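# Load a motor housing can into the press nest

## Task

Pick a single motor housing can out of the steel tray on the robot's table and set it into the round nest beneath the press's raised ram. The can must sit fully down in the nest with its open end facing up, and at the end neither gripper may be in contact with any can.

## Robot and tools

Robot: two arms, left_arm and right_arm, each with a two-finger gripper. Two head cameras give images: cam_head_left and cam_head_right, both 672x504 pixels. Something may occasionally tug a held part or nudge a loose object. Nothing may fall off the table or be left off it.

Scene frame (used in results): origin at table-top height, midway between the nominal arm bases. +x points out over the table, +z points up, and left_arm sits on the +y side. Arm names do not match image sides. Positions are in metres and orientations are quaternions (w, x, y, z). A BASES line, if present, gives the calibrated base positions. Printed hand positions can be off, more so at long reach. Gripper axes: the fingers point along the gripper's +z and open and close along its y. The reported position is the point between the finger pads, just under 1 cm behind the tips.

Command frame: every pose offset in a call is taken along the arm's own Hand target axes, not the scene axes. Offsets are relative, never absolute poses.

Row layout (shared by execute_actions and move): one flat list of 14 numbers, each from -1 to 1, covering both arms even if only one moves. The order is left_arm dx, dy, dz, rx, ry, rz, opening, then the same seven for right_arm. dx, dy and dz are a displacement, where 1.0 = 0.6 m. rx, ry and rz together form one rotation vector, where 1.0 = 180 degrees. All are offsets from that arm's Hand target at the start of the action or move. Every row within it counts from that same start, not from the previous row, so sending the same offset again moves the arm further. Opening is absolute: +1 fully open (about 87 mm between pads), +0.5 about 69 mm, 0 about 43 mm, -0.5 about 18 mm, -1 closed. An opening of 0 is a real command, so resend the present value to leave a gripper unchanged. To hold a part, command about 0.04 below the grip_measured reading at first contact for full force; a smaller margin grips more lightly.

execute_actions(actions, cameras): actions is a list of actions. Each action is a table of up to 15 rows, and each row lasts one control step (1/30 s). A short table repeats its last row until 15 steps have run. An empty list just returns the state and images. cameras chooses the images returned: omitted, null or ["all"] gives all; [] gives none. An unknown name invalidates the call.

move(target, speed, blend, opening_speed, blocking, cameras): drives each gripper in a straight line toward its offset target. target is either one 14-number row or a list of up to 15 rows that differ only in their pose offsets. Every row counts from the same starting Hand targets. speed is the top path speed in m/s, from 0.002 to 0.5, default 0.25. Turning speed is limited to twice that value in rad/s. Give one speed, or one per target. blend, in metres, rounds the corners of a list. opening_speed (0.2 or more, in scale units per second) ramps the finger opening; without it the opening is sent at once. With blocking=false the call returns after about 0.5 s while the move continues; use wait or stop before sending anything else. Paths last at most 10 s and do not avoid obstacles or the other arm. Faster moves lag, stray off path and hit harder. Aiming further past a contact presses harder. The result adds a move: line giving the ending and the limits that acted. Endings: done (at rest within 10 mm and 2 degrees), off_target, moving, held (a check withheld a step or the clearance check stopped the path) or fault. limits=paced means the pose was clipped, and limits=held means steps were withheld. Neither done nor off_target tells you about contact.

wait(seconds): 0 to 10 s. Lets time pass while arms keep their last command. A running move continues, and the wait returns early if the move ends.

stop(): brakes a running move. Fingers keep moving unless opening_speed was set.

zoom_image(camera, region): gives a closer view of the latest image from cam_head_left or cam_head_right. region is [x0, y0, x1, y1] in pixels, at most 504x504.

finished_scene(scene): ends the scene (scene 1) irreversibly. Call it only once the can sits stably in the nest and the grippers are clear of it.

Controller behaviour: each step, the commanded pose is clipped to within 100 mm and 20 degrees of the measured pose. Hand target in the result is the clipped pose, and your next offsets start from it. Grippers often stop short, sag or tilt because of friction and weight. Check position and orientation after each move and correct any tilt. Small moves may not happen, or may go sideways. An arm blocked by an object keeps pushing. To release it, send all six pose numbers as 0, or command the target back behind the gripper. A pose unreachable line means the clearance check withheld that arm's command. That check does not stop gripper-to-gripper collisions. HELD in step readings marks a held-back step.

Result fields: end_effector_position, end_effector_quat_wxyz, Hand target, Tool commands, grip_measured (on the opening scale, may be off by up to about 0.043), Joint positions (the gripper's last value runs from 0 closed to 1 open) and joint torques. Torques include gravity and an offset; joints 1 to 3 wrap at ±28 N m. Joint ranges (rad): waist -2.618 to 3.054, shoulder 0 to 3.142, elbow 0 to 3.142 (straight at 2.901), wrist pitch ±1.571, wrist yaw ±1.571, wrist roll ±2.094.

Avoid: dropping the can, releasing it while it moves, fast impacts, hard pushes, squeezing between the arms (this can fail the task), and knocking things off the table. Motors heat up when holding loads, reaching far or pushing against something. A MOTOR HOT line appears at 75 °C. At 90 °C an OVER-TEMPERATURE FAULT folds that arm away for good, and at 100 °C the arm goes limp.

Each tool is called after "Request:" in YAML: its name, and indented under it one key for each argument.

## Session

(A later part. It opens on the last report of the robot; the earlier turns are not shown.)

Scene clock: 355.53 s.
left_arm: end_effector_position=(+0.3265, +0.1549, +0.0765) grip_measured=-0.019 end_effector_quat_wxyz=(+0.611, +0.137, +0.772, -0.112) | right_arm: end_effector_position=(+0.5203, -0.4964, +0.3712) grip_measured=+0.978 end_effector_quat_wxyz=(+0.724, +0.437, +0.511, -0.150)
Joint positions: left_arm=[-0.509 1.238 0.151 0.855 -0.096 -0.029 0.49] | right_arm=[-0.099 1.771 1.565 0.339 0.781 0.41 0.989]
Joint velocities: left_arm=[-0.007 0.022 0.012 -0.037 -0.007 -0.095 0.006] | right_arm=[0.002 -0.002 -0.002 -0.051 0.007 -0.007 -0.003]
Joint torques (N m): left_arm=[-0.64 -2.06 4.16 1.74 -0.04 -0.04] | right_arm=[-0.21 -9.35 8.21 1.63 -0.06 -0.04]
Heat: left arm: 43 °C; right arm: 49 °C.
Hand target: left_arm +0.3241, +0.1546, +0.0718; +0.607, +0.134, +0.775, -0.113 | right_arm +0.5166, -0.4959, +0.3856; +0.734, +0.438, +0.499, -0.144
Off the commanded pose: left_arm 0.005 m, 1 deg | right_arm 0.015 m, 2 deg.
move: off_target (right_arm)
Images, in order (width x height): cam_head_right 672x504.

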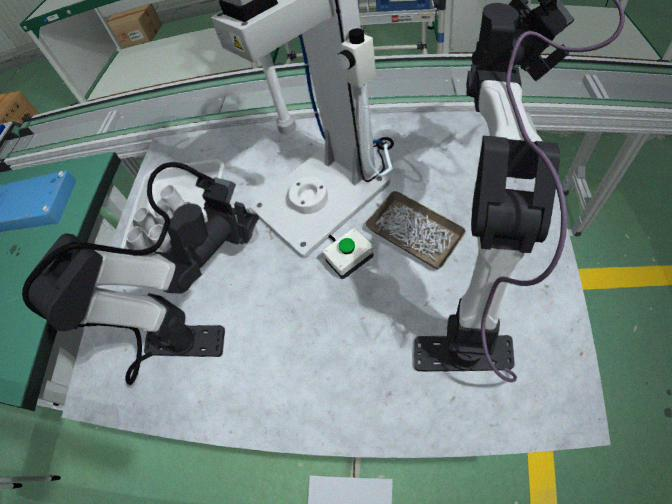

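Request:
move:
  target: [-0.006,0,-0.0013,0,0,0,0.4,0,0,0,0,0,0,1]
  speed: 0.03
  opening_speed: 0.5
  cameras: []

Request:
move:
  target: [-0.16,0,-0.04,0,0,0,0.4,0,0,0,0,0,0,1]
  speed: 0.12
  cameras: ["cam_head_left","cam_head_right"]

Request:
zoom_image:
  camera: "cam_head_right"
  region: [160, 150, 340, 290]

Scene clock: 359.63 s.
left_arm: end_effector_position=(+0.3251, +0.1556, +0.0731) grip_measured=+0.400 end_effector_quat_wxyz=(+0.605, +0.138, +0.776, -0.111) | right_arm: end_effector_position=(+0.5203, -0.4964, +0.3712) grip_measured=+0.978 end_effector_quat_wxyz=(+0.724, +0.437, +0.511, -0.150)
Joint positions: left_arm=[-0.509 1.238 0.151 0.841 -0.097 -0.029 0.7] | right_arm=[-0.099 1.771 1.565 0.339 0.781 0.41 0.989]
Joint velocities: left_arm=[-0.002 -0.007 0.007 -0.051 -0.007 -0.037 0.007] | right_arm=[0.002 0.007 0.007 0.037 -0.007 -0.022 -0.008]
Joint torques (N m): left_arm=[-0.65 -4.57 4.82 1.58 0 -0.06] | right_arm=[-0.23 -9.36 8.21 1.63 -0.06 -0.04]
Heat: left arm: 43 °C; right arm: 49 °C.
Hand target: left_arm +0.3242, +0.1546, +0.0755; +0.607, +0.134, +0.775, -0.113 | right_arm +0.5166, -0.4959, +0.3856; +0.734, +0.438, +0.499, -0.144
Off the commanded pose: left_arm 0.003 m, 1 deg | right_arm 0.015 m, 2 deg.
move: off_target (right_arm)
No camera images: "cameras" was empty.

Scene clock: 361.33 s.
left_arm: end_effector_position=(+0.3224, +0.1569, +0.1618) grip_measured=+0.400 end_effector_quat_wxyz=(+0.598, +0.140, +0.782, -0.108) | right_arm: end_effector_position=(+0.5203, -0.4964, +0.3712) grip_measured=+0.978 end_effector_quat_wxyz=(+0.724, +0.437, +0.511, -0.150)
Joint positions: left_arm=[-0.509 0.884 0.443 0.174 -0.097 -0.029 0.7] | right_arm=[-0.099 1.771 1.565 0.339 0.781 0.41 0.989]
Joint velocities: left_arm=[-0.012 0.027 0.002 -0.051 -0.007 -0.051 0.007] | right_arm=[0.007 0.002 -0.002 -0.022 0.051 0.037 -0.013]
Joint torques (N m): left_arm=[-0.51 -2.55 8.95 1.56 0.02 -0.06] | right_arm=[-0.23 -9.36 8.21 1.63 -0.06 -0.04]
Heat: left arm: 44 °C; right arm: 49 °C.
Hand target: left_arm +0.3247, +0.1545, +0.1753; +0.607, +0.134, +0.775, -0.113 | right_arm +0.5166, -0.4959, +0.3856; +0.734, +0.438, +0.499, -0.144
Off the commanded pose: left_arm 0.013 m, 2 deg | right_arm 0.015 m, 2 deg.
move: off_target (left_arm, right_arm)

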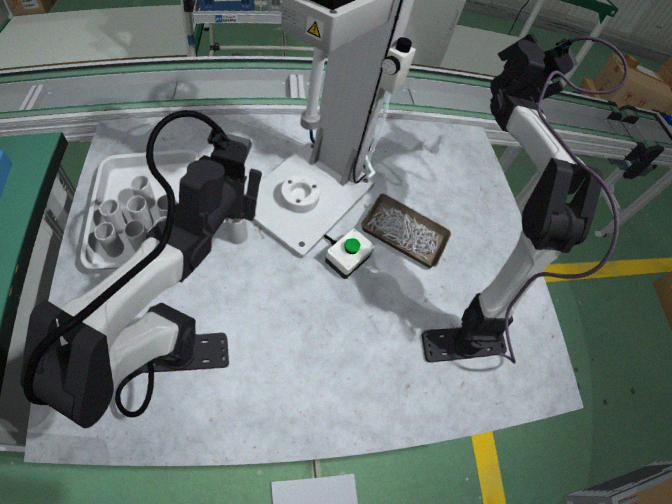

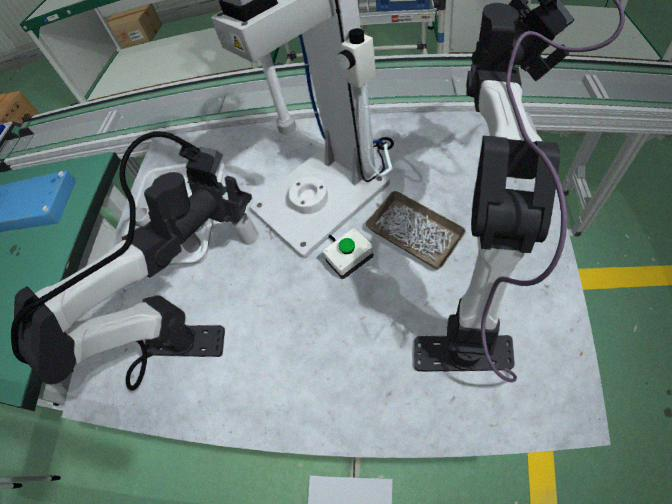

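Scaled by 2.800.

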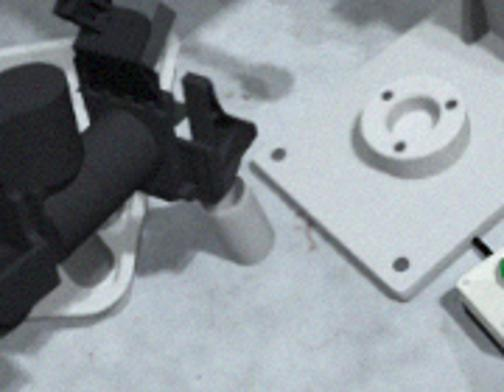

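Request:
move:
  target: [0,0,0,0,-0.076,0,0.4,0,0,0,0,0,0,1]
  speed: 0.2
  cameras: ["cam_head_right"]

Scene clock: 369.37 s.
left_arm: end_effector_position=(+0.3243, +0.1548, +0.1791) grip_measured=+0.400 end_effector_quat_wxyz=(+0.694, +0.119, +0.697, -0.133) | right_arm: end_effector_position=(+0.5203, -0.4964, +0.3712) grip_measured=+0.978 end_effector_quat_wxyz=(+0.724, +0.437, +0.511, -0.150)
Joint positions: left_arm=[-0.52 0.864 0.244 0.62 -0.109 -0.021 0.7] | right_arm=[-0.099 1.771 1.565 0.339 0.781 0.41 0.989]
Joint velocities: left_arm=[-0.007 0.007 -0.017 0.11 -0.007 0.051 -0.007] | right_arm=[-0.002 -0.012 -0.007 0.022 0.007 -0.051 -0.008]
Joint torques (N m): left_arm=[-0.64 -0.81 5.45 1.82 -0.02 0.16] | right_arm=[-0.23 -9.36 8.21 1.63 -0.06 -0.04]
Heat: left arm: 45 °C; right arm: 49 °C.
Hand target: left_arm +0.3239, +0.1548, +0.1759; +0.695, +0.121, +0.697, -0.129 | right_arm +0.5166, -0.4959, +0.3856; +0.734, +0.438, +0.499, -0.144
Off the commanded pose: left_arm 0.004 m, 1 deg | right_arm 0.015 m, 2 deg.
move: off_target (right_arm)
Images, in order (width x height): cam_head_right 672x504.

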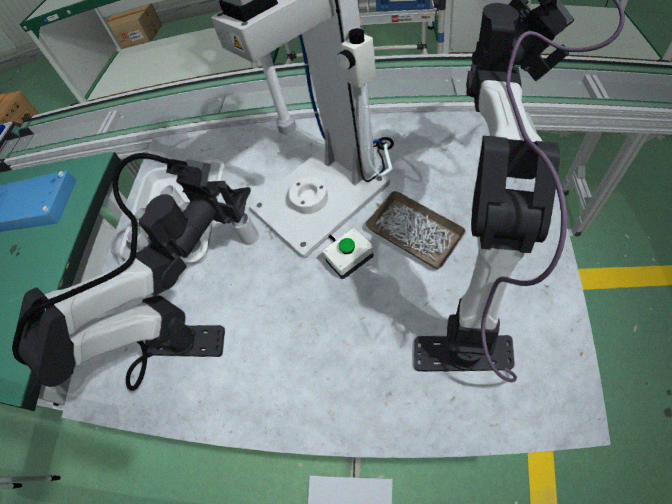

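Request:
move:
  target: [0.09,0,0.002,0,0,0,0.4,0,0,0,0,0,0,1]
  speed: 0.1
  cameras: ["cam_head_right"]

Request:
zoom_image:
  camera: "cam_head_right"
  region: [160, 150, 340, 290]

Scene clock: 373.60 s.
left_arm: end_effector_position=(+0.3262, +0.1539, +0.1232) grip_measured=+0.400 end_effector_quat_wxyz=(+0.694, +0.119, +0.697, -0.133) | right_arm: end_effector_position=(+0.5203, -0.4964, +0.3712) grip_measured=+0.978 end_effector_quat_wxyz=(+0.724, +0.437, +0.511, -0.150)
Joint positions: left_arm=[-0.52 1.201 0.079 1.121 -0.11 -0.021 0.7] | right_arm=[-0.099 1.771 1.565 0.339 0.781 0.41 0.989]
Joint velocities: left_arm=[-0.012 -0.002 -0.002 0.037 0.007 -0.037 -0.004] | right_arm=[-0.012 -0.007 -0.022 0.037 -0.007 0.051 -0.008]
Joint torques (N m): left_arm=[-0.62 -1.76 3.9 1.78 -0.02 0.14] | right_arm=[-0.23 -9.36 8.23 1.63 -0.06 -0.04]
Heat: left arm: 45 °C; right arm: 49 °C.
Hand target: left_arm +0.3246, +0.1544, +0.1207; +0.695, +0.121, +0.697, -0.128 | right_arm +0.5166, -0.4959, +0.3856; +0.734, +0.438, +0.499, -0.144
Off the commanded pose: left_arm 0.002 m, 1 deg | right_arm 0.015 m, 2 deg.
move: off_target (right_arm)
Images, in order (width x height): cam_head_right 672x504.

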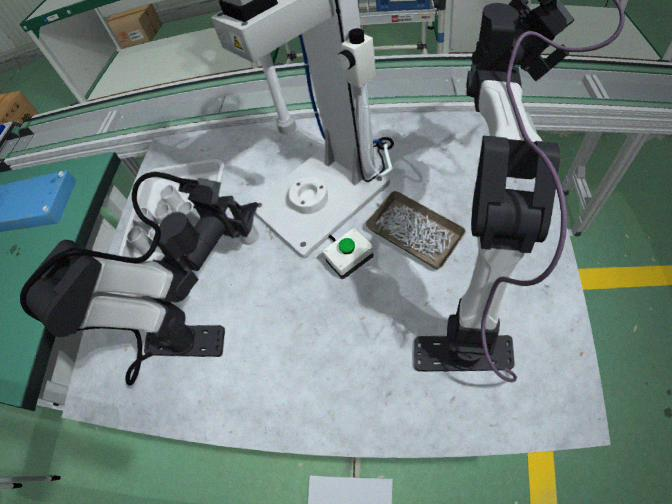

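Scaled by 2.800.

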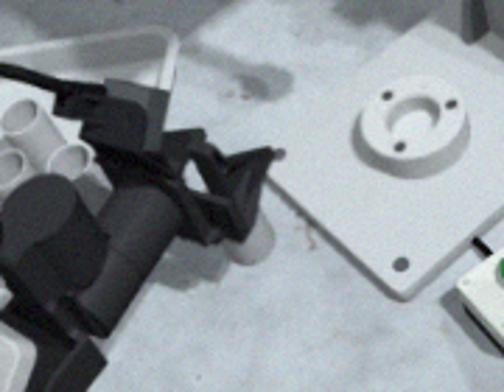

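Request:
move:
  target: [0,0,0,0,0.084,0,0.4,0,0,0,0,0,0,1]
  speed: 0.15
  cameras: []

Scene clock: 380.83 s.
left_arm: end_effector_position=(+0.3198, +0.1567, +0.1069) grip_measured=+0.400 end_effector_quat_wxyz=(+0.587, +0.142, +0.790, -0.104) | right_arm: end_effector_position=(+0.5203, -0.4964, +0.3712) grip_measured=+0.978 end_effector_quat_wxyz=(+0.724, +0.437, +0.511, -0.150)
Joint positions: left_arm=[-0.52 0.998 0.279 0.424 -0.11 -0.03 0.7] | right_arm=[-0.099 1.771 1.565 0.339 0.781 0.41 0.989]
Joint velocities: left_arm=[-0.007 -0.007 -0.002 -0.051 0.022 -0.066 0.001] | right_arm=[0.002 -0.002 0.012 -0.007 -0.007 -0.051 0.013]
Joint torques (N m): left_arm=[0.58 -3.18 8.58 1.54 0.15 -0.08] | right_arm=[-0.23 -9.35 8.21 1.63 -0.06 -0.04]
Heat: left arm: 44 °C; right arm: 49 °C.
Hand target: left_arm +0.3253, +0.1541, +0.1212; +0.597, +0.136, +0.782, -0.111 | right_arm +0.5166, -0.4959, +0.3856; +0.734, +0.438, +0.499, -0.144
Off the commanded pose: left_arm 0.015 m, 2 deg | right_arm 0.015 m, 2 deg.
move: off_target (left_arm, right_arm)
No camera images: "cameras" was empty.

Request:
move:
  target: [0.074,0.001,0.02,0,-0.009,0,0.4,0,0,0,0,0,0,1]
  speed: 0.1
  cameras: ["cam_head_right"]

Request:
zoom_image:
  camera: "cam_head_right"
  region: [160, 150, 340, 290]

Scene clock: 386.27 s.
left_arm: end_effector_position=(+0.3256, +0.1537, +0.0768) grip_measured=+0.400 end_effector_quat_wxyz=(+0.609, +0.137, +0.773, -0.110) | right_arm: end_effector_position=(+0.5203, -0.4964, +0.3712) grip_measured=+0.978 end_effector_quat_wxyz=(+0.724, +0.437, +0.511, -0.150)
Joint positions: left_arm=[-0.52 1.228 0.157 0.833 -0.11 -0.03 0.7] | right_arm=[-0.099 1.771 1.565 0.339 0.781 0.41 0.989]
Joint velocities: left_arm=[-0.007 0.002 -0.002 -0.051 0.007 -0.022 0.004] | right_arm=[-0.002 -0.007 -0.002 -0.007 -0.037 -0.007 0.013]
Joint torques (N m): left_arm=[0.72 -2.22 4.25 1.84 0.16 -0.03] | right_arm=[-0.23 -9.36 8.21 1.62 -0.06 -0.04]
Heat: left arm: 44 °C; right arm: 49 °C.
Hand target: left_arm +0.3249, +0.1549, +0.0744; +0.608, +0.134, +0.774, -0.113 | right_arm +0.5166, -0.4959, +0.3856; +0.734, +0.438, +0.499, -0.144
Off the commanded pose: left_arm 0.002 m, 1 deg | right_arm 0.015 m, 2 deg.
move: off_target (right_arm)
Images, in order (width x height): cam_head_right 672x504.

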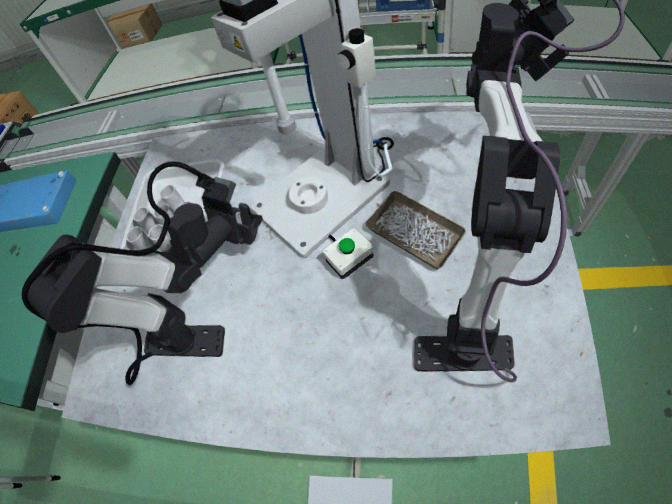

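Scaled by 2.800.

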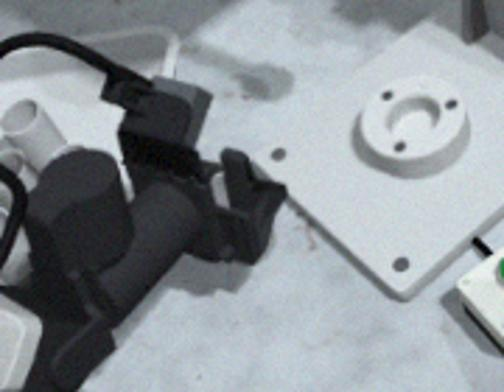

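Request:
move:
  target: [0,0,0,0,0,0,-0.3,0,0,0,0,0,0,1]
  speed: 0.1
  opening_speed: 0.4
  cameras: []

Request:
move:
  target: [-0.11,0,-0.025,0,0,0,-0.3,0,0,0,0,0,0,1]
  speed: 0.1
  cameras: ["cam_head_right"]

Request:
zoom_image:
  camera: "cam_head_right"
  region: [160, 150, 340, 290]

Scene clock: 392.63 s.
left_arm: end_effector_position=(+0.3258, +0.1539, +0.0771) grip_measured=-0.041 end_effector_quat_wxyz=(+0.609, +0.137, +0.773, -0.110) | right_arm: end_effector_position=(+0.5203, -0.4964, +0.3712) grip_measured=+0.978 end_effector_quat_wxyz=(+0.724, +0.437, +0.511, -0.150)
Joint positions: left_arm=[-0.52 1.228 0.157 0.835 -0.11 -0.03 0.48] | right_arm=[-0.099 1.771 1.565 0.339 0.781 0.41 0.989]
Joint velocities: left_arm=[0.012 0.002 0.022 -0.022 0.007 -0.037 -0.006] | right_arm=[0.002 -0.002 -0.017 -0.007 -0.022 -0.007 -0.003]
Joint torques (N m): left_arm=[0.53 -2.13 4.21 1.79 0.14 0] | right_arm=[-0.23 -9.36 8.21 1.63 -0.06 -0.04]
Heat: left arm: 43 °C; right arm: 49 °C.
Hand target: left_arm +0.3249, +0.1549, +0.0744; +0.608, +0.134, +0.774, -0.113 | right_arm +0.5166, -0.4959, +0.3856; +0.734, +0.438, +0.499, -0.144
Off the commanded pose: left_arm 0.003 m, 0 deg | right_arm 0.015 m, 2 deg.
move: off_target (right_arm)
No camera images: "cameras" was empty.

Scene clock: 394.17 s.
left_arm: end_effector_position=(+0.3182, +0.1577, +0.1185) grip_measured=-0.041 end_effector_quat_wxyz=(+0.584, +0.143, +0.792, -0.103) | right_arm: end_effector_position=(+0.5203, -0.4964, +0.3712) grip_measured=+0.978 end_effector_quat_wxyz=(+0.724, +0.437, +0.511, -0.150)
Joint positions: left_arm=[-0.52 0.95 0.32 0.327 -0.109 -0.03 0.48] | right_arm=[-0.099 1.771 1.565 0.339 0.781 0.41 0.989]
Joint velocities: left_arm=[0.027 -0.007 -0.002 0.037 0.051 0.022 -0.006] | right_arm=[0.007 -0.012 -0.017 0.066 -0.007 0.007 -0.013]
Joint torques (N m): left_arm=[0.77 -3.97 9.24 1.77 0.14 -0.05] | right_arm=[-0.23 -9.36 8.21 1.63 -0.06 -0.04]
Heat: left arm: 44 °C; right arm: 49 °C.
Hand target: left_arm +0.3264, +0.1544, +0.1430; +0.608, +0.134, +0.774, -0.113 | right_arm +0.5166, -0.4959, +0.3856; +0.734, +0.438, +0.499, -0.144
Off the commanded pose: left_arm 0.025 m, 4 deg | right_arm 0.015 m, 2 deg.
move: off_target (left_arm, right_arm)
Images, in order (width x height): cam_head_right 672x504.

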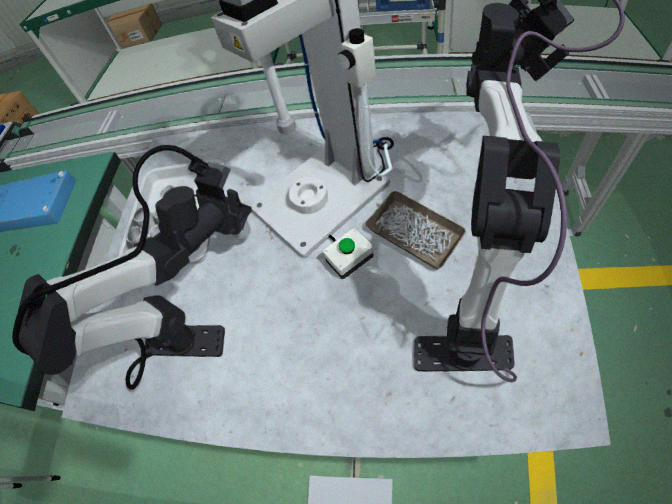

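Scaled by 2.800.

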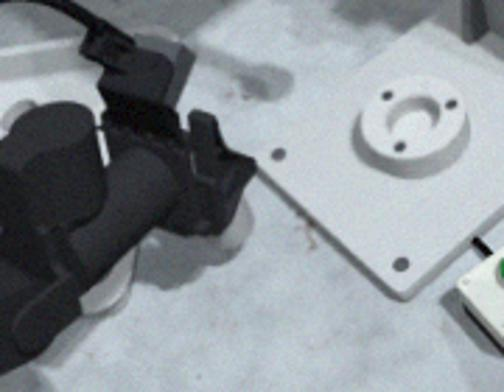

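Request:
move:
  target: [-0.072,-0.0315,0.144,0,-0.02,0,-0.3,0,0,0,0,0,0,1]
  speed: 0.12
  cameras: ["cam_head_left","cam_head_right"]

Request:
zoom_image:
  camera: "cam_head_right"
  region: [180, 130, 360, 270]

Scene clock: 400.57 s.
left_arm: end_effector_position=(+0.3970, +0.1118, +0.1387) grip_measured=-0.041 end_effector_quat_wxyz=(+0.606, +0.141, +0.775, -0.110) | right_arm: end_effector_position=(+0.5203, -0.4964, +0.3712) grip_measured=+0.978 end_effector_quat_wxyz=(+0.724, +0.437, +0.511, -0.150)
Joint positions: left_arm=[-0.538 1.382 0.586 0.55 -0.123 -0.031 0.48] | right_arm=[-0.099 1.771 1.565 0.339 0.781 0.41 0.989]
Joint velocities: left_arm=[0.007 -0.002 -0.002 -0.095 0.037 -0.037 -0.004] | right_arm=[0.002 0.007 0.002 -0.022 -0.022 -0.037 -0.003]
Joint torques (N m): left_arm=[-0.62 -4.85 8.94 2.04 -0.03 -0.04] | right_arm=[-0.23 -9.36 8.21 1.63 -0.06 -0.04]
Heat: left arm: 45 °C; right arm: 49 °C.
Hand target: left_arm +0.4091, +0.1043, +0.1621; +0.632, +0.131, +0.754, -0.118 | right_arm +0.5166, -0.4959, +0.3856; +0.734, +0.438, +0.499, -0.144
Off the commanded pose: left_arm 0.030 m, 4 deg | right_arm 0.015 m, 2 deg.
move: off_target (left_arm, right_arm)

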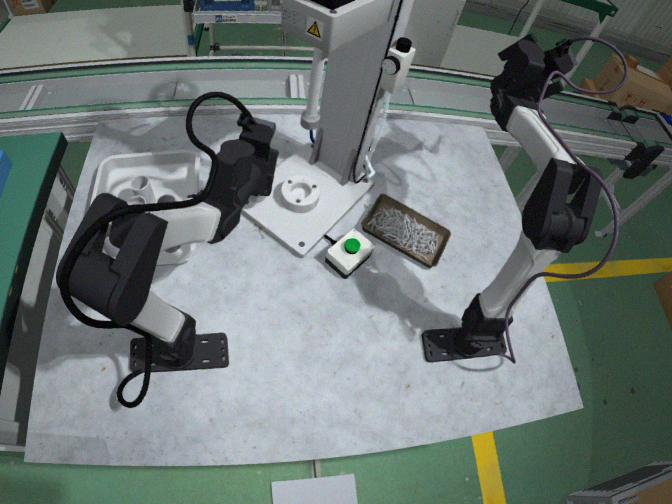

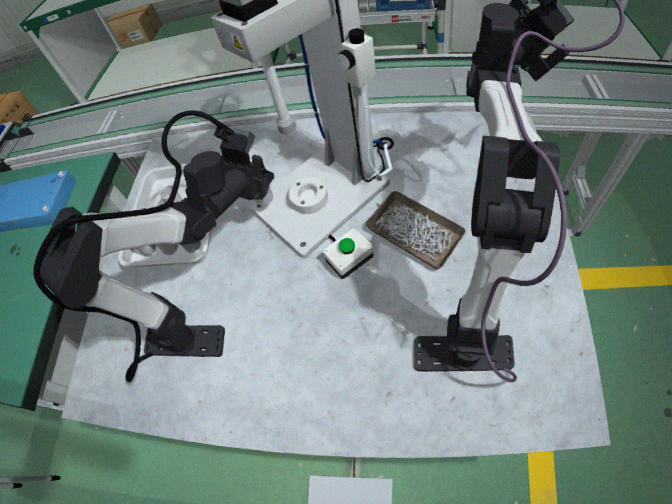

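Scaled by 2.800.

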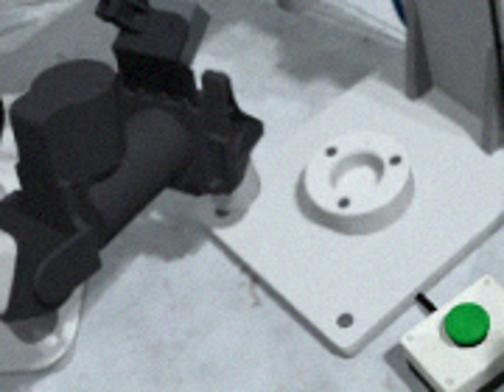

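Request:
move:
  target: [0.01,-0.052,0.063,0,0,0,-0.3,0,0,0,0,0,0,1]
  speed: 0.1
  cameras: ["cam_head_left","cam_head_right"]

Request:
zoom_image:
  camera: "cam_head_right"
  region: [210, 140, 330, 233]

Request:
zoom_image:
  camera: "cam_head_left"
  region: [210, 140, 330, 233]

Scene clock: 411.93 s.
left_arm: end_effector_position=(+0.4206, +0.0753, +0.1236) grip_measured=-0.040 end_effector_quat_wxyz=(+0.603, +0.141, +0.778, -0.102) | right_arm: end_effector_position=(+0.5203, -0.4964, +0.3712) grip_measured=+0.978 end_effector_quat_wxyz=(+0.724, +0.437, +0.511, -0.150)
Joint positions: left_arm=[-0.618 1.58 0.7 0.62 -0.21 -0.044 0.48] | right_arm=[-0.099 1.771 1.565 0.339 0.781 0.41 0.989]
Joint velocities: left_arm=[0.012 0.012 -0.007 -0.037 0.022 0.007 -0.013] | right_arm=[0.007 -0.002 -0.027 0.037 -0.11 -0.022 -0.003]
Joint torques (N m): left_arm=[-0.95 -6.45 8.98 2.12 -0.04 -0.09] | right_arm=[-0.21 -9.35 8.21 1.63 -0.06 -0.04]
Heat: left arm: 45 °C; right arm: 49 °C.
Hand target: left_arm +0.4322, +0.0625, +0.1482; +0.632, +0.129, +0.755, -0.119 | right_arm +0.5166, -0.4959, +0.3856; +0.734, +0.438, +0.499, -0.144
Off the commanded pose: left_arm 0.032 m, 5 deg | right_arm 0.015 m, 2 deg.
move: off_target (left_arm, right_arm)

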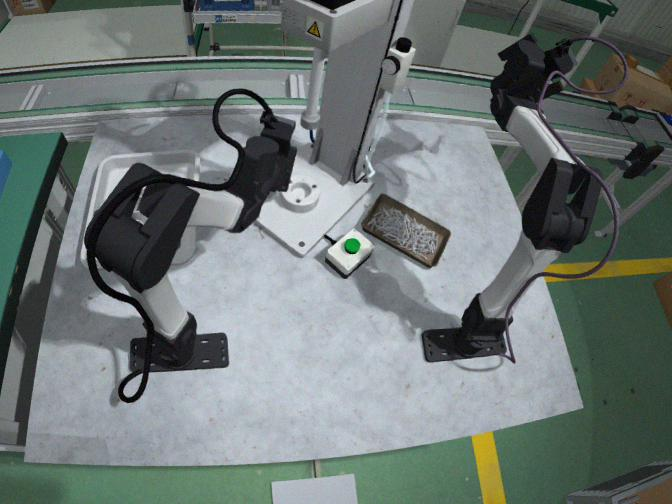

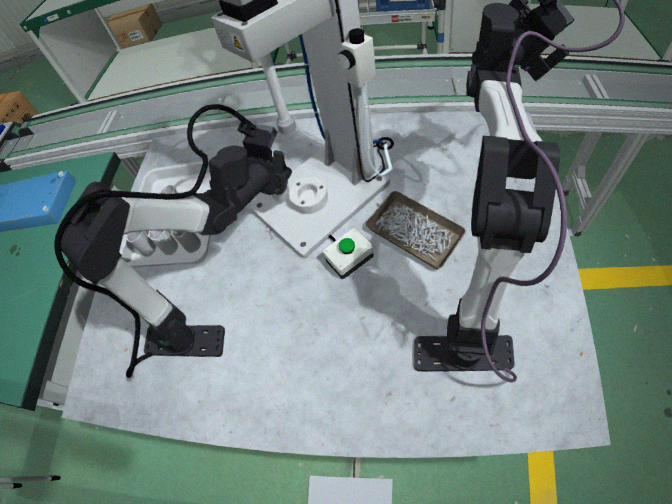

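Scaled by 4.200.

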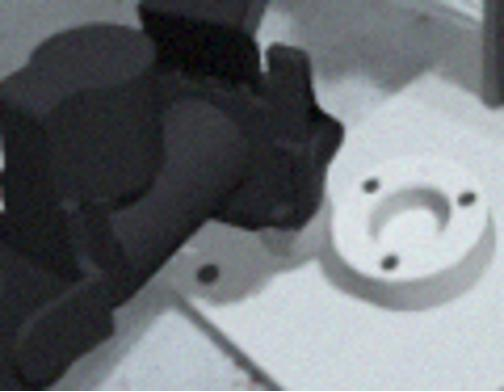

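Scaled by 4.200.

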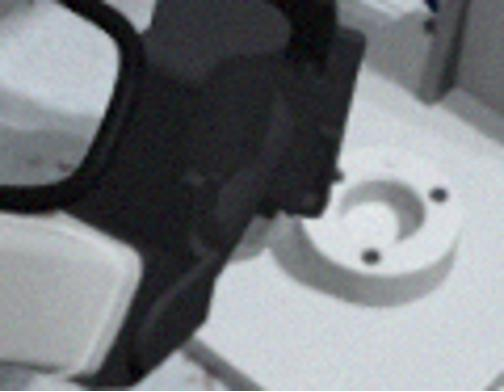

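Request:
move:
  target: [0.05,0.014,-0.018,0,0,0,-0.3,0,0,0,0,0,0,1]
  speed: 0.06
  cameras: ["cam_head_left","cam_head_right"]

Request:
zoom_image:
  camera: "cam_head_right"
  region: [210, 140, 330, 233]

Request:
zoom_image:
  camera: "cam_head_left"
  region: [210, 140, 330, 233]

Scene clock: 417.83 s.
left_arm: end_effector_position=(+0.4166, +0.0778, +0.1150) grip_measured=-0.040 end_effector_quat_wxyz=(+0.621, +0.135, +0.764, -0.110) | right_arm: end_effector_position=(+0.5203, -0.4964, +0.3712) grip_measured=+0.978 end_effector_quat_wxyz=(+0.724, +0.437, +0.511, -0.150)
Joint positions: left_arm=[-0.618 1.605 0.625 0.769 -0.21 -0.044 0.48] | right_arm=[-0.099 1.771 1.565 0.339 0.781 0.41 0.989]
Joint velocities: left_arm=[0.007 -0.002 0.022 -0.037 -0.095 0.066 -0.001] | right_arm=[0.002 -0.007 -0.002 -0.051 -0.022 -0.007 0.013]
Joint torques (N m): left_arm=[0.43 -6.27 5.16 2.03 0.12 -0.07] | right_arm=[-0.21 -9.35 8.21 1.63 -0.06 -0.04]
Heat: left arm: 46 °C; right arm: 49 °C.
Hand target: left_arm +0.4199, +0.0759, +0.1207; +0.632, +0.130, +0.755, -0.119 | right_arm +0.5166, -0.4959, +0.3856; +0.734, +0.438, +0.499, -0.144
Off the commanded pose: left_arm 0.007 m, 2 deg | right_arm 0.015 m, 2 deg.
move: off_target (right_arm)

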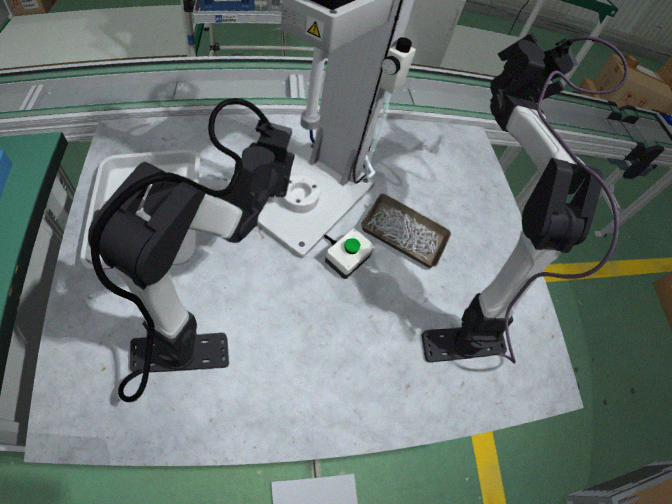

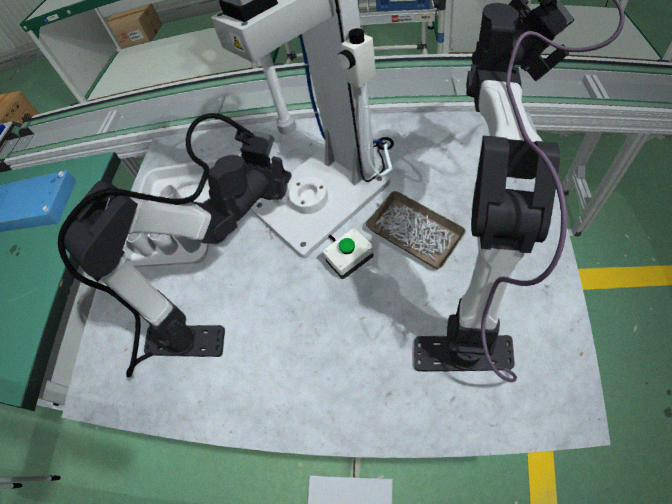

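Scaled by 4.200.

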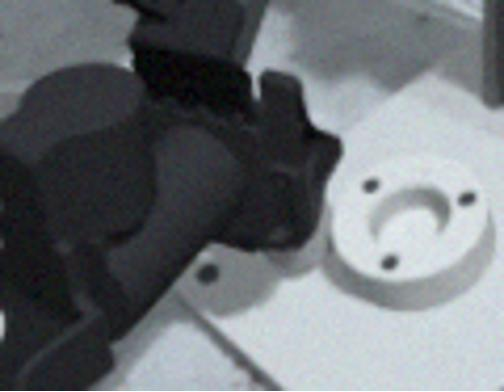

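Scaled by 4.200.

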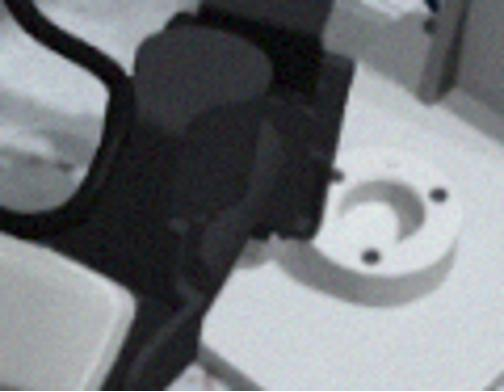

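Request:
move:
  target: [0,0.025,-0.025,0,0,0,-0.3,0,0,0,0,0,0,1]
  speed: 0.06
  cameras: []

Request:
move:
  target: [0.03,0.006,0.0,0,0,0,-0.3,0,0,0,0,0,0,1]
  speed: 0.05
  cameras: ["cam_head_left","cam_head_right"]

Request:
zoom_image:
  camera: "cam_head_right"
  region: [210, 140, 330, 233]

Request:
zoom_image:
  camera: "cam_head_left"
  region: [210, 140, 330, 233]

Scene clock: 426.10 s.
left_arm: end_effector_position=(+0.4095, +0.0950, +0.1056) grip_measured=-0.040 end_effector_quat_wxyz=(+0.612, +0.134, +0.771, -0.110) | right_arm: end_effector_position=(+0.5203, -0.4964, +0.3712) grip_measured=+0.978 end_effector_quat_wxyz=(+0.724, +0.437, +0.511, -0.150)
Joint positions: left_arm=[-0.577 1.572 0.567 0.774 -0.169 -0.044 0.48] | right_arm=[-0.099 1.771 1.565 0.339 0.781 0.41 0.989]
Joint velocities: left_arm=[-0.027 -0.002 -0.017 0.037 -0.022 -0.051 0.004] | right_arm=[-0.007 -0.012 0.032 -0.051 0.081 -0.007 0.003]
Joint torques (N m): left_arm=[0.53 -9.88 4.9 1.92 0.18 0.06] | right_arm=[-0.23 -9.36 8.21 1.63 -0.06 -0.04]
Heat: left arm: 45 °C; right arm: 49 °C.
Hand target: left_arm +0.4111, +0.0952, +0.1238; +0.632, +0.130, +0.755, -0.118 | right_arm +0.5166, -0.4959, +0.3856; +0.734, +0.438, +0.499, -0.144
Off the commanded pose: left_arm 0.018 m, 3 deg | right_arm 0.015 m, 2 deg.
move: off_target (left_arm, right_arm)
No camera images: "cameras" was empty.

Scene clock: 427.10 s.
left_arm: end_effector_position=(+0.4064, +0.0995, +0.1020) grip_measured=-0.041 end_effector_quat_wxyz=(+0.622, +0.131, +0.763, -0.115) | right_arm: end_effector_position=(+0.5203, -0.4964, +0.3712) grip_measured=+0.978 end_effector_quat_wxyz=(+0.724, +0.437, +0.511, -0.150)
Joint positions: left_arm=[-0.567 1.582 0.52 0.859 -0.158 -0.044 0.48] | right_arm=[-0.099 1.771 1.565 0.339 0.781 0.41 0.989]
Joint velocities: left_arm=[-0.007 0.007 -0.012 0.037 -0.022 0.037 0.004] | right_arm=[0.002 0.002 -0.007 -0.066 -0.051 0.066 0.013]
Joint torques (N m): left_arm=[0.68 -5.59 4.57 2.06 0.19 0.09] | right_arm=[-0.23 -9.36 8.21 1.62 -0.06 -0.04]
Heat: left arm: 45 °C; right arm: 50 °C.
Hand target: left_arm +0.4092, +0.0996, +0.1059; +0.632, +0.130, +0.755, -0.118 | right_arm +0.5166, -0.4959, +0.3856; +0.734, +0.438, +0.499, -0.144
Off the commanded pose: left_arm 0.005 m, 2 deg | right_arm 0.015 m, 2 deg.
move: off_target (right_arm)

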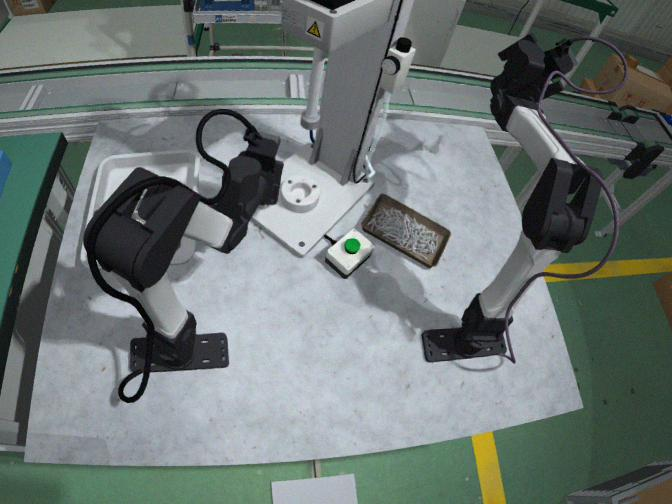

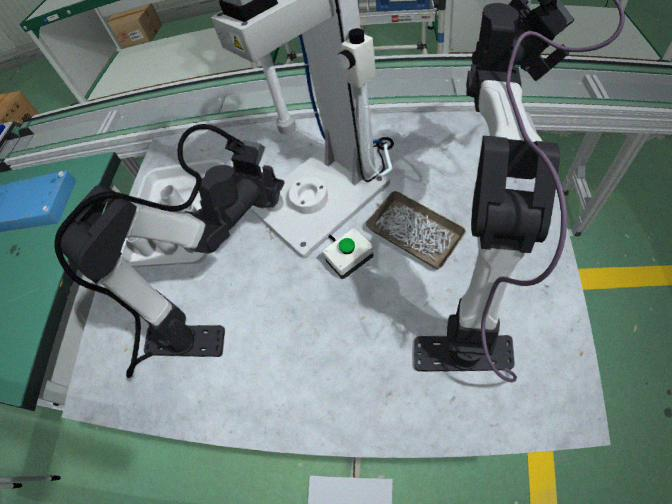

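Scaled by 4.200.

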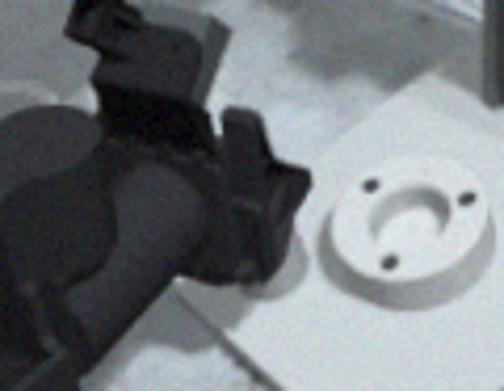

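Scaled by 4.200.

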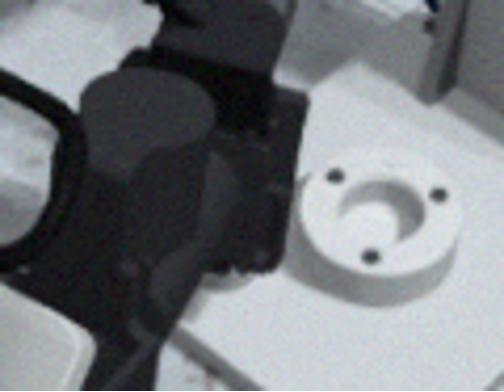

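Request:
move:
  target: [0.025,0,0,0,0,0,-0.3,0,0,0,0,0,0,1]
  speed: 0.03
  cameras: []

Request:
move:
  target: [0.015,0,0,0,0,0,-0.3,0,0,0,0,0,0,1]
  speed: 0.02
  cameras: ["cam_head_right"]

Request:
zoom_image:
  camera: "cam_head_right"
  region: [210, 140, 330, 233]

Scene clock: 431.03 s.
left_arm: end_effector_position=(+0.4087, +0.0983, +0.1024) grip_measured=-0.041 end_effector_quat_wxyz=(+0.642, +0.126, +0.747, -0.121) | right_arm: end_effector_position=(+0.5203, -0.4964, +0.3712) grip_measured=+0.978 end_effector_quat_wxyz=(+0.724, +0.437, +0.511, -0.150)
Joint positions: left_arm=[-0.567 1.627 0.493 0.986 -0.158 -0.044 0.48] | right_arm=[-0.099 1.771 1.565 0.339 0.781 0.41 0.989]
Joint velocities: left_arm=[-0.012 -0.012 -0.012 0.066 -0.007 0.022 -0.004] | right_arm=[0.002 -0.007 0.017 0.037 -0.022 0.007 0.003]
Joint torques (N m): left_arm=[0.54 -4.72 3.67 1.62 0.14 0.09] | right_arm=[-0.23 -9.36 8.21 1.63 -0.06 -0.04]
Heat: left arm: 44 °C; right arm: 50 °C.
Hand target: left_arm +0.4065, +0.1007, +0.0910; +0.632, +0.130, +0.755, -0.118 | right_arm +0.5166, -0.4959, +0.3856; +0.734, +0.438, +0.499, -0.144
Off the commanded pose: left_arm 0.012 m, 2 deg | right_arm 0.015 m, 2 deg.
move: off_target (left_arm, right_arm)
No camera images: "cameras" was empty.

Scene clock: 431.93 s.
left_arm: end_effector_position=(+0.4096, +0.0979, +0.1027) grip_measured=-0.041 end_effector_quat_wxyz=(+0.653, +0.123, +0.736, -0.125) | right_arm: end_effector_position=(+0.5203, -0.4964, +0.3712) grip_measured=+0.978 end_effector_quat_wxyz=(+0.724, +0.437, +0.511, -0.150)
Joint positions: left_arm=[-0.567 1.656 0.476 1.063 -0.158 -0.042 0.48] | right_arm=[-0.099 1.771 1.565 0.339 0.781 0.41 0.989]
Joint velocities: left_arm=[0.002 -0.012 -0.007 0.051 -0.022 0.007 -0.009] | right_arm=[0.002 -0.017 0.007 0.007 -0.022 0.007 -0.024]
Joint torques (N m): left_arm=[0.49 -4.4 3.28 1.42 0.15 0.08] | right_arm=[-0.23 -9.36 8.21 1.63 -0.06 -0.04]
Heat: left arm: 44 °C; right arm: 50 °C.
Hand target: left_arm +0.4049, +0.1012, +0.0822; +0.632, +0.130, +0.755, -0.118 | right_arm +0.5166, -0.4959, +0.3856; +0.734, +0.438, +0.499, -0.144
Off the commanded pose: left_arm 0.021 m, 3 deg | right_arm 0.015 m, 2 deg.
move: off_target (left_arm, right_arm)
Images, in order (width x height): cam_head_right 672x504.

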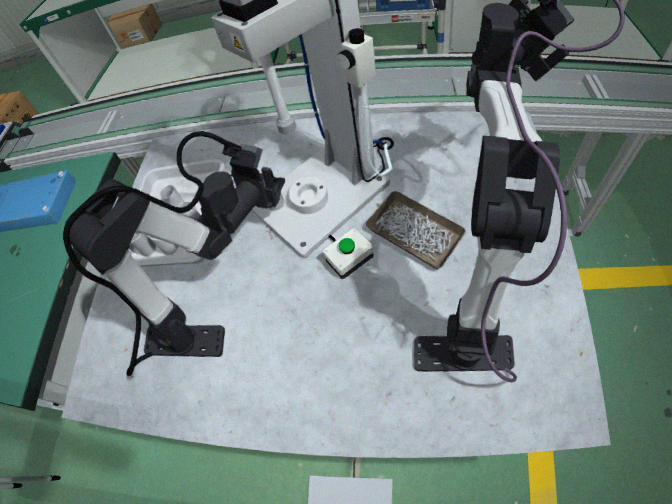

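Scaled by 4.200.

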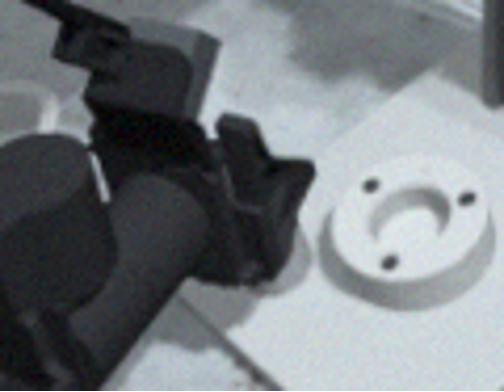

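Request:
move:
  target: [-0.034,-0.004,0.004,0,0,0,-0.3,0,0,0,0,0,0,1]
  speed: 0.05
  cameras: []

Request:
zoom_image:
  camera: "cam_head_right"
  region: [210, 140, 330, 233]

Scene clock: 435.93 s.
left_arm: end_effector_position=(+0.4102, +0.0975, +0.1020) grip_measured=-0.041 end_effector_quat_wxyz=(+0.640, +0.127, +0.748, -0.120) | right_arm: end_effector_position=(+0.5203, -0.4964, +0.3712) grip_measured=+0.978 end_effector_quat_wxyz=(+0.724, +0.437, +0.511, -0.150)
Joint positions: left_arm=[-0.567 1.632 0.501 0.976 -0.158 -0.042 0.48] | right_arm=[-0.099 1.771 1.565 0.339 0.781 0.41 0.989]
Joint velocities: left_arm=[0.002 0.017 -0.007 -0.007 -0.037 -0.007 0.004] | right_arm=[-0.017 0.002 0.007 0.022 0.007 0.007 -0.008]
Joint torques (N m): left_arm=[0.05 -8.2 5.79 1.14 0.12 0.05] | right_arm=[-0.23 -9.36 8.21 1.63 -0.06 -0.04]
Heat: left arm: 44 °C; right arm: 50 °C.
Hand target: left_arm +0.4100, +0.0969, +0.1020; +0.632, +0.130, +0.755, -0.118 | right_arm +0.5166, -0.4959, +0.3856; +0.734, +0.438, +0.499, -0.144
Off the commanded pose: left_arm 0.001 m, 1 deg | right_arm 0.015 m, 2 deg.
move: off_target (right_arm)
No camera images: "cameras" was empty.

Scaled by 4.200.

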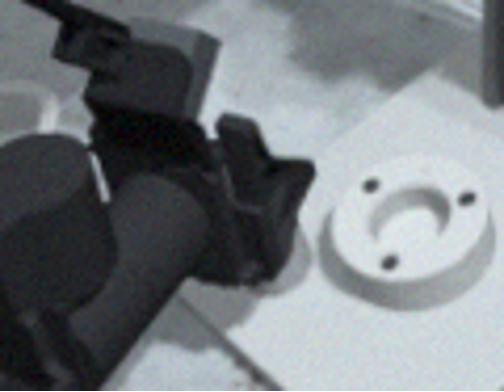

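Request:
move:
  target: [0,0,0,0,0,0,0.3,0,0,0,0,0,0,1]
  speed: 0.05
  opening_speed: 0.3
  cameras: []

Request:
zoom_image:
  camera: "cam_head_right"
  region: [210, 140, 330, 233]

Request:
zoom_image:
  camera: "cam_head_left"
  region: [210, 140, 330, 233]

Scene clock: 441.53 s.
left_arm: end_effector_position=(+0.4069, +0.0994, +0.0914) grip_measured=+0.300 end_effector_quat_wxyz=(+0.624, +0.132, +0.762, -0.115) | right_arm: end_effector_position=(+0.5203, -0.4964, +0.3712) grip_measured=+0.978 end_effector_quat_wxyz=(+0.724, +0.437, +0.511, -0.150)
Joint positions: left_arm=[-0.567 1.632 0.501 0.932 -0.158 -0.042 0.65] | right_arm=[-0.099 1.771 1.565 0.339 0.781 0.41 0.989]
Joint velocities: left_arm=[-0.012 -0.022 -0.017 0.022 0.037 0.037 -0.009] | right_arm=[-0.002 -0.007 -0.007 0.022 -0.022 0.022 0.003]
Joint torques (N m): left_arm=[-0.01 -8.25 5.96 1.54 0.11 0.07] | right_arm=[-0.23 -9.36 8.21 1.63 -0.06 -0.04]
Heat: left arm: 43 °C; right arm: 50 °C.
Hand target: left_arm +0.4099, +0.0969, +0.1018; +0.632, +0.130, +0.755, -0.118 | right_arm +0.5166, -0.4959, +0.3856; +0.734, +0.438, +0.499, -0.144
Off the commanded pose: left_arm 0.011 m, 1 deg | right_arm 0.015 m, 2 deg.
move: off_target (left_arm, right_arm)
No camera images: "cameras" was empty.

Scaled by 4.200.

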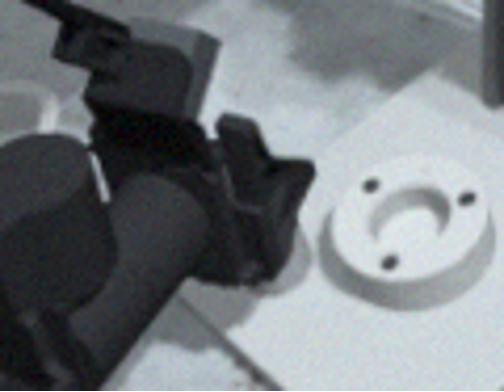

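This scene's latest camera images include none from cam_head_left. They are from: cam_head_right. cam_head_left's image comes with the result of a call that names it in "cameras".

Request:
move:
  target: [-0.14,0,-0.02,0,0,0,0.4,0,0,0,0,0,0,1]
  speed: 0.12
  cameras: ["cam_head_left","cam_head_right"]

Request:
zoom_image:
  camera: "cam_head_right"
  region: [210, 140, 330, 233]

Request:
zoom_image:
  camera: "cam_head_left"
  region: [210, 140, 330, 233]

Scene clock: 445.97 s.
left_arm: end_effector_position=(+0.4107, +0.0972, +0.1698) grip_measured=+0.400 end_effector_quat_wxyz=(+0.620, +0.133, +0.765, -0.113) | right_arm: end_effector_position=(+0.5203, -0.4964, +0.3712) grip_measured=+0.978 end_effector_quat_wxyz=(+0.724, +0.437, +0.511, -0.150)
Joint positions: left_arm=[-0.567 1.395 0.699 0.485 -0.158 -0.042 0.7] | right_arm=[-0.099 1.771 1.565 0.339 0.781 0.41 0.989]
Joint velocities: left_arm=[0.012 0.002 -0.002 -0.022 0.037 0.066 -0.001] | right_arm=[-0.017 -0.012 -0.017 -0.081 -0.037 0.037 0.013]
Joint torques (N m): left_arm=[0.21 -7.77 8.24 1.53 0.13 0.04] | right_arm=[-0.23 -9.36 8.21 1.63 -0.06 -0.04]
Heat: left arm: 43 °C; right arm: 50 °C.
Hand target: left_arm +0.4138, +0.0957, +0.1875; +0.632, +0.130, +0.755, -0.118 | right_arm +0.5166, -0.4959, +0.3856; +0.734, +0.438, +0.499, -0.144
Off the commanded pose: left_arm 0.017 m, 2 deg | right_arm 0.015 m, 2 deg.
move: off_target (left_arm, right_arm)

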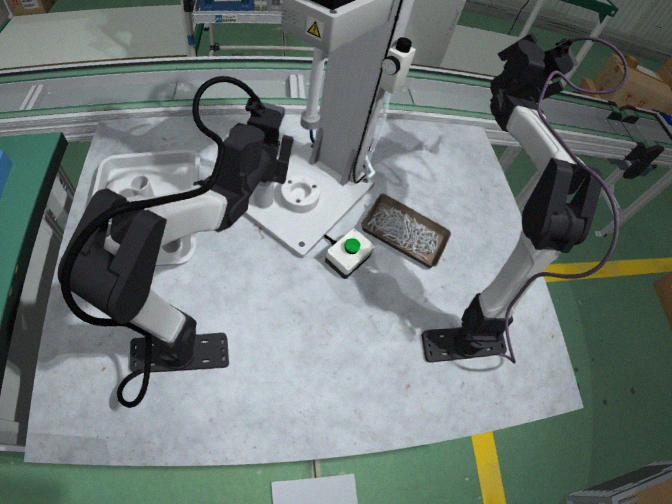

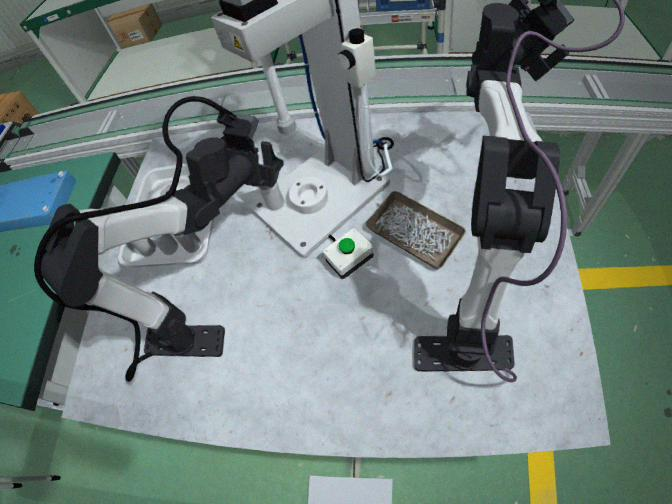

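Scaled by 4.200.

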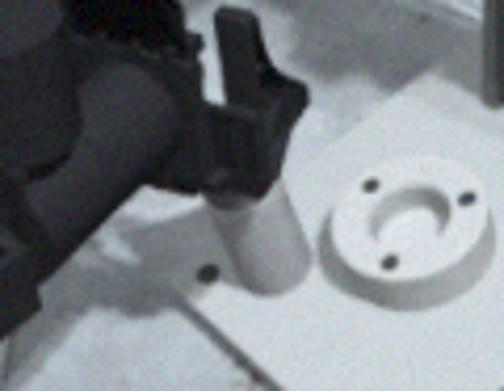

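Scaled by 4.200.

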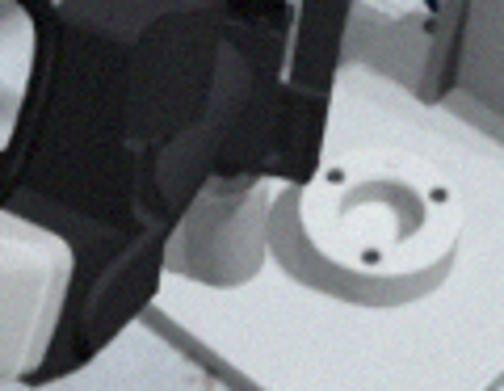

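Request:
move:
  target: [0,0,0,0,-0.056,0,0.4,0,0,0,0,0,0,1]
  speed: 0.2
  cameras: []

Scene clock: 452.17 s.
left_arm: end_effector_position=(+0.4136, +0.0965, +0.1922) grip_measured=+0.400 end_effector_quat_wxyz=(+0.696, +0.117, +0.696, -0.133) | right_arm: end_effector_position=(+0.5203, -0.4964, +0.3712) grip_measured=+0.978 end_effector_quat_wxyz=(+0.724, +0.437, +0.511, -0.150)
Joint positions: left_arm=[-0.567 1.42 0.582 0.843 -0.158 -0.022 0.7] | right_arm=[-0.099 1.771 1.565 0.339 0.781 0.41 0.989]
Joint velocities: left_arm=[-0.012 -0.002 -0.012 -0.022 0.066 -0.007 0.004] | right_arm=[-0.002 -0.007 -0.002 -0.037 -0.022 -0.022 0.003]
Joint torques (N m): left_arm=[-0.39 -4.62 5.04 1.83 0.05 0.17] | right_arm=[-0.23 -9.36 8.21 1.63 -0.06 -0.04]
Heat: left arm: 43 °C; right arm: 50 °C.
Hand target: left_arm +0.4132, +0.0960, +0.1875; +0.696, +0.120, +0.696, -0.129 | right_arm +0.5166, -0.4959, +0.3856; +0.734, +0.438, +0.499, -0.144
Off the commanded pose: left_arm 0.005 m, 1 deg | right_arm 0.015 m, 2 deg.
move: off_target (right_arm)
No camera images: "cameras" was empty.


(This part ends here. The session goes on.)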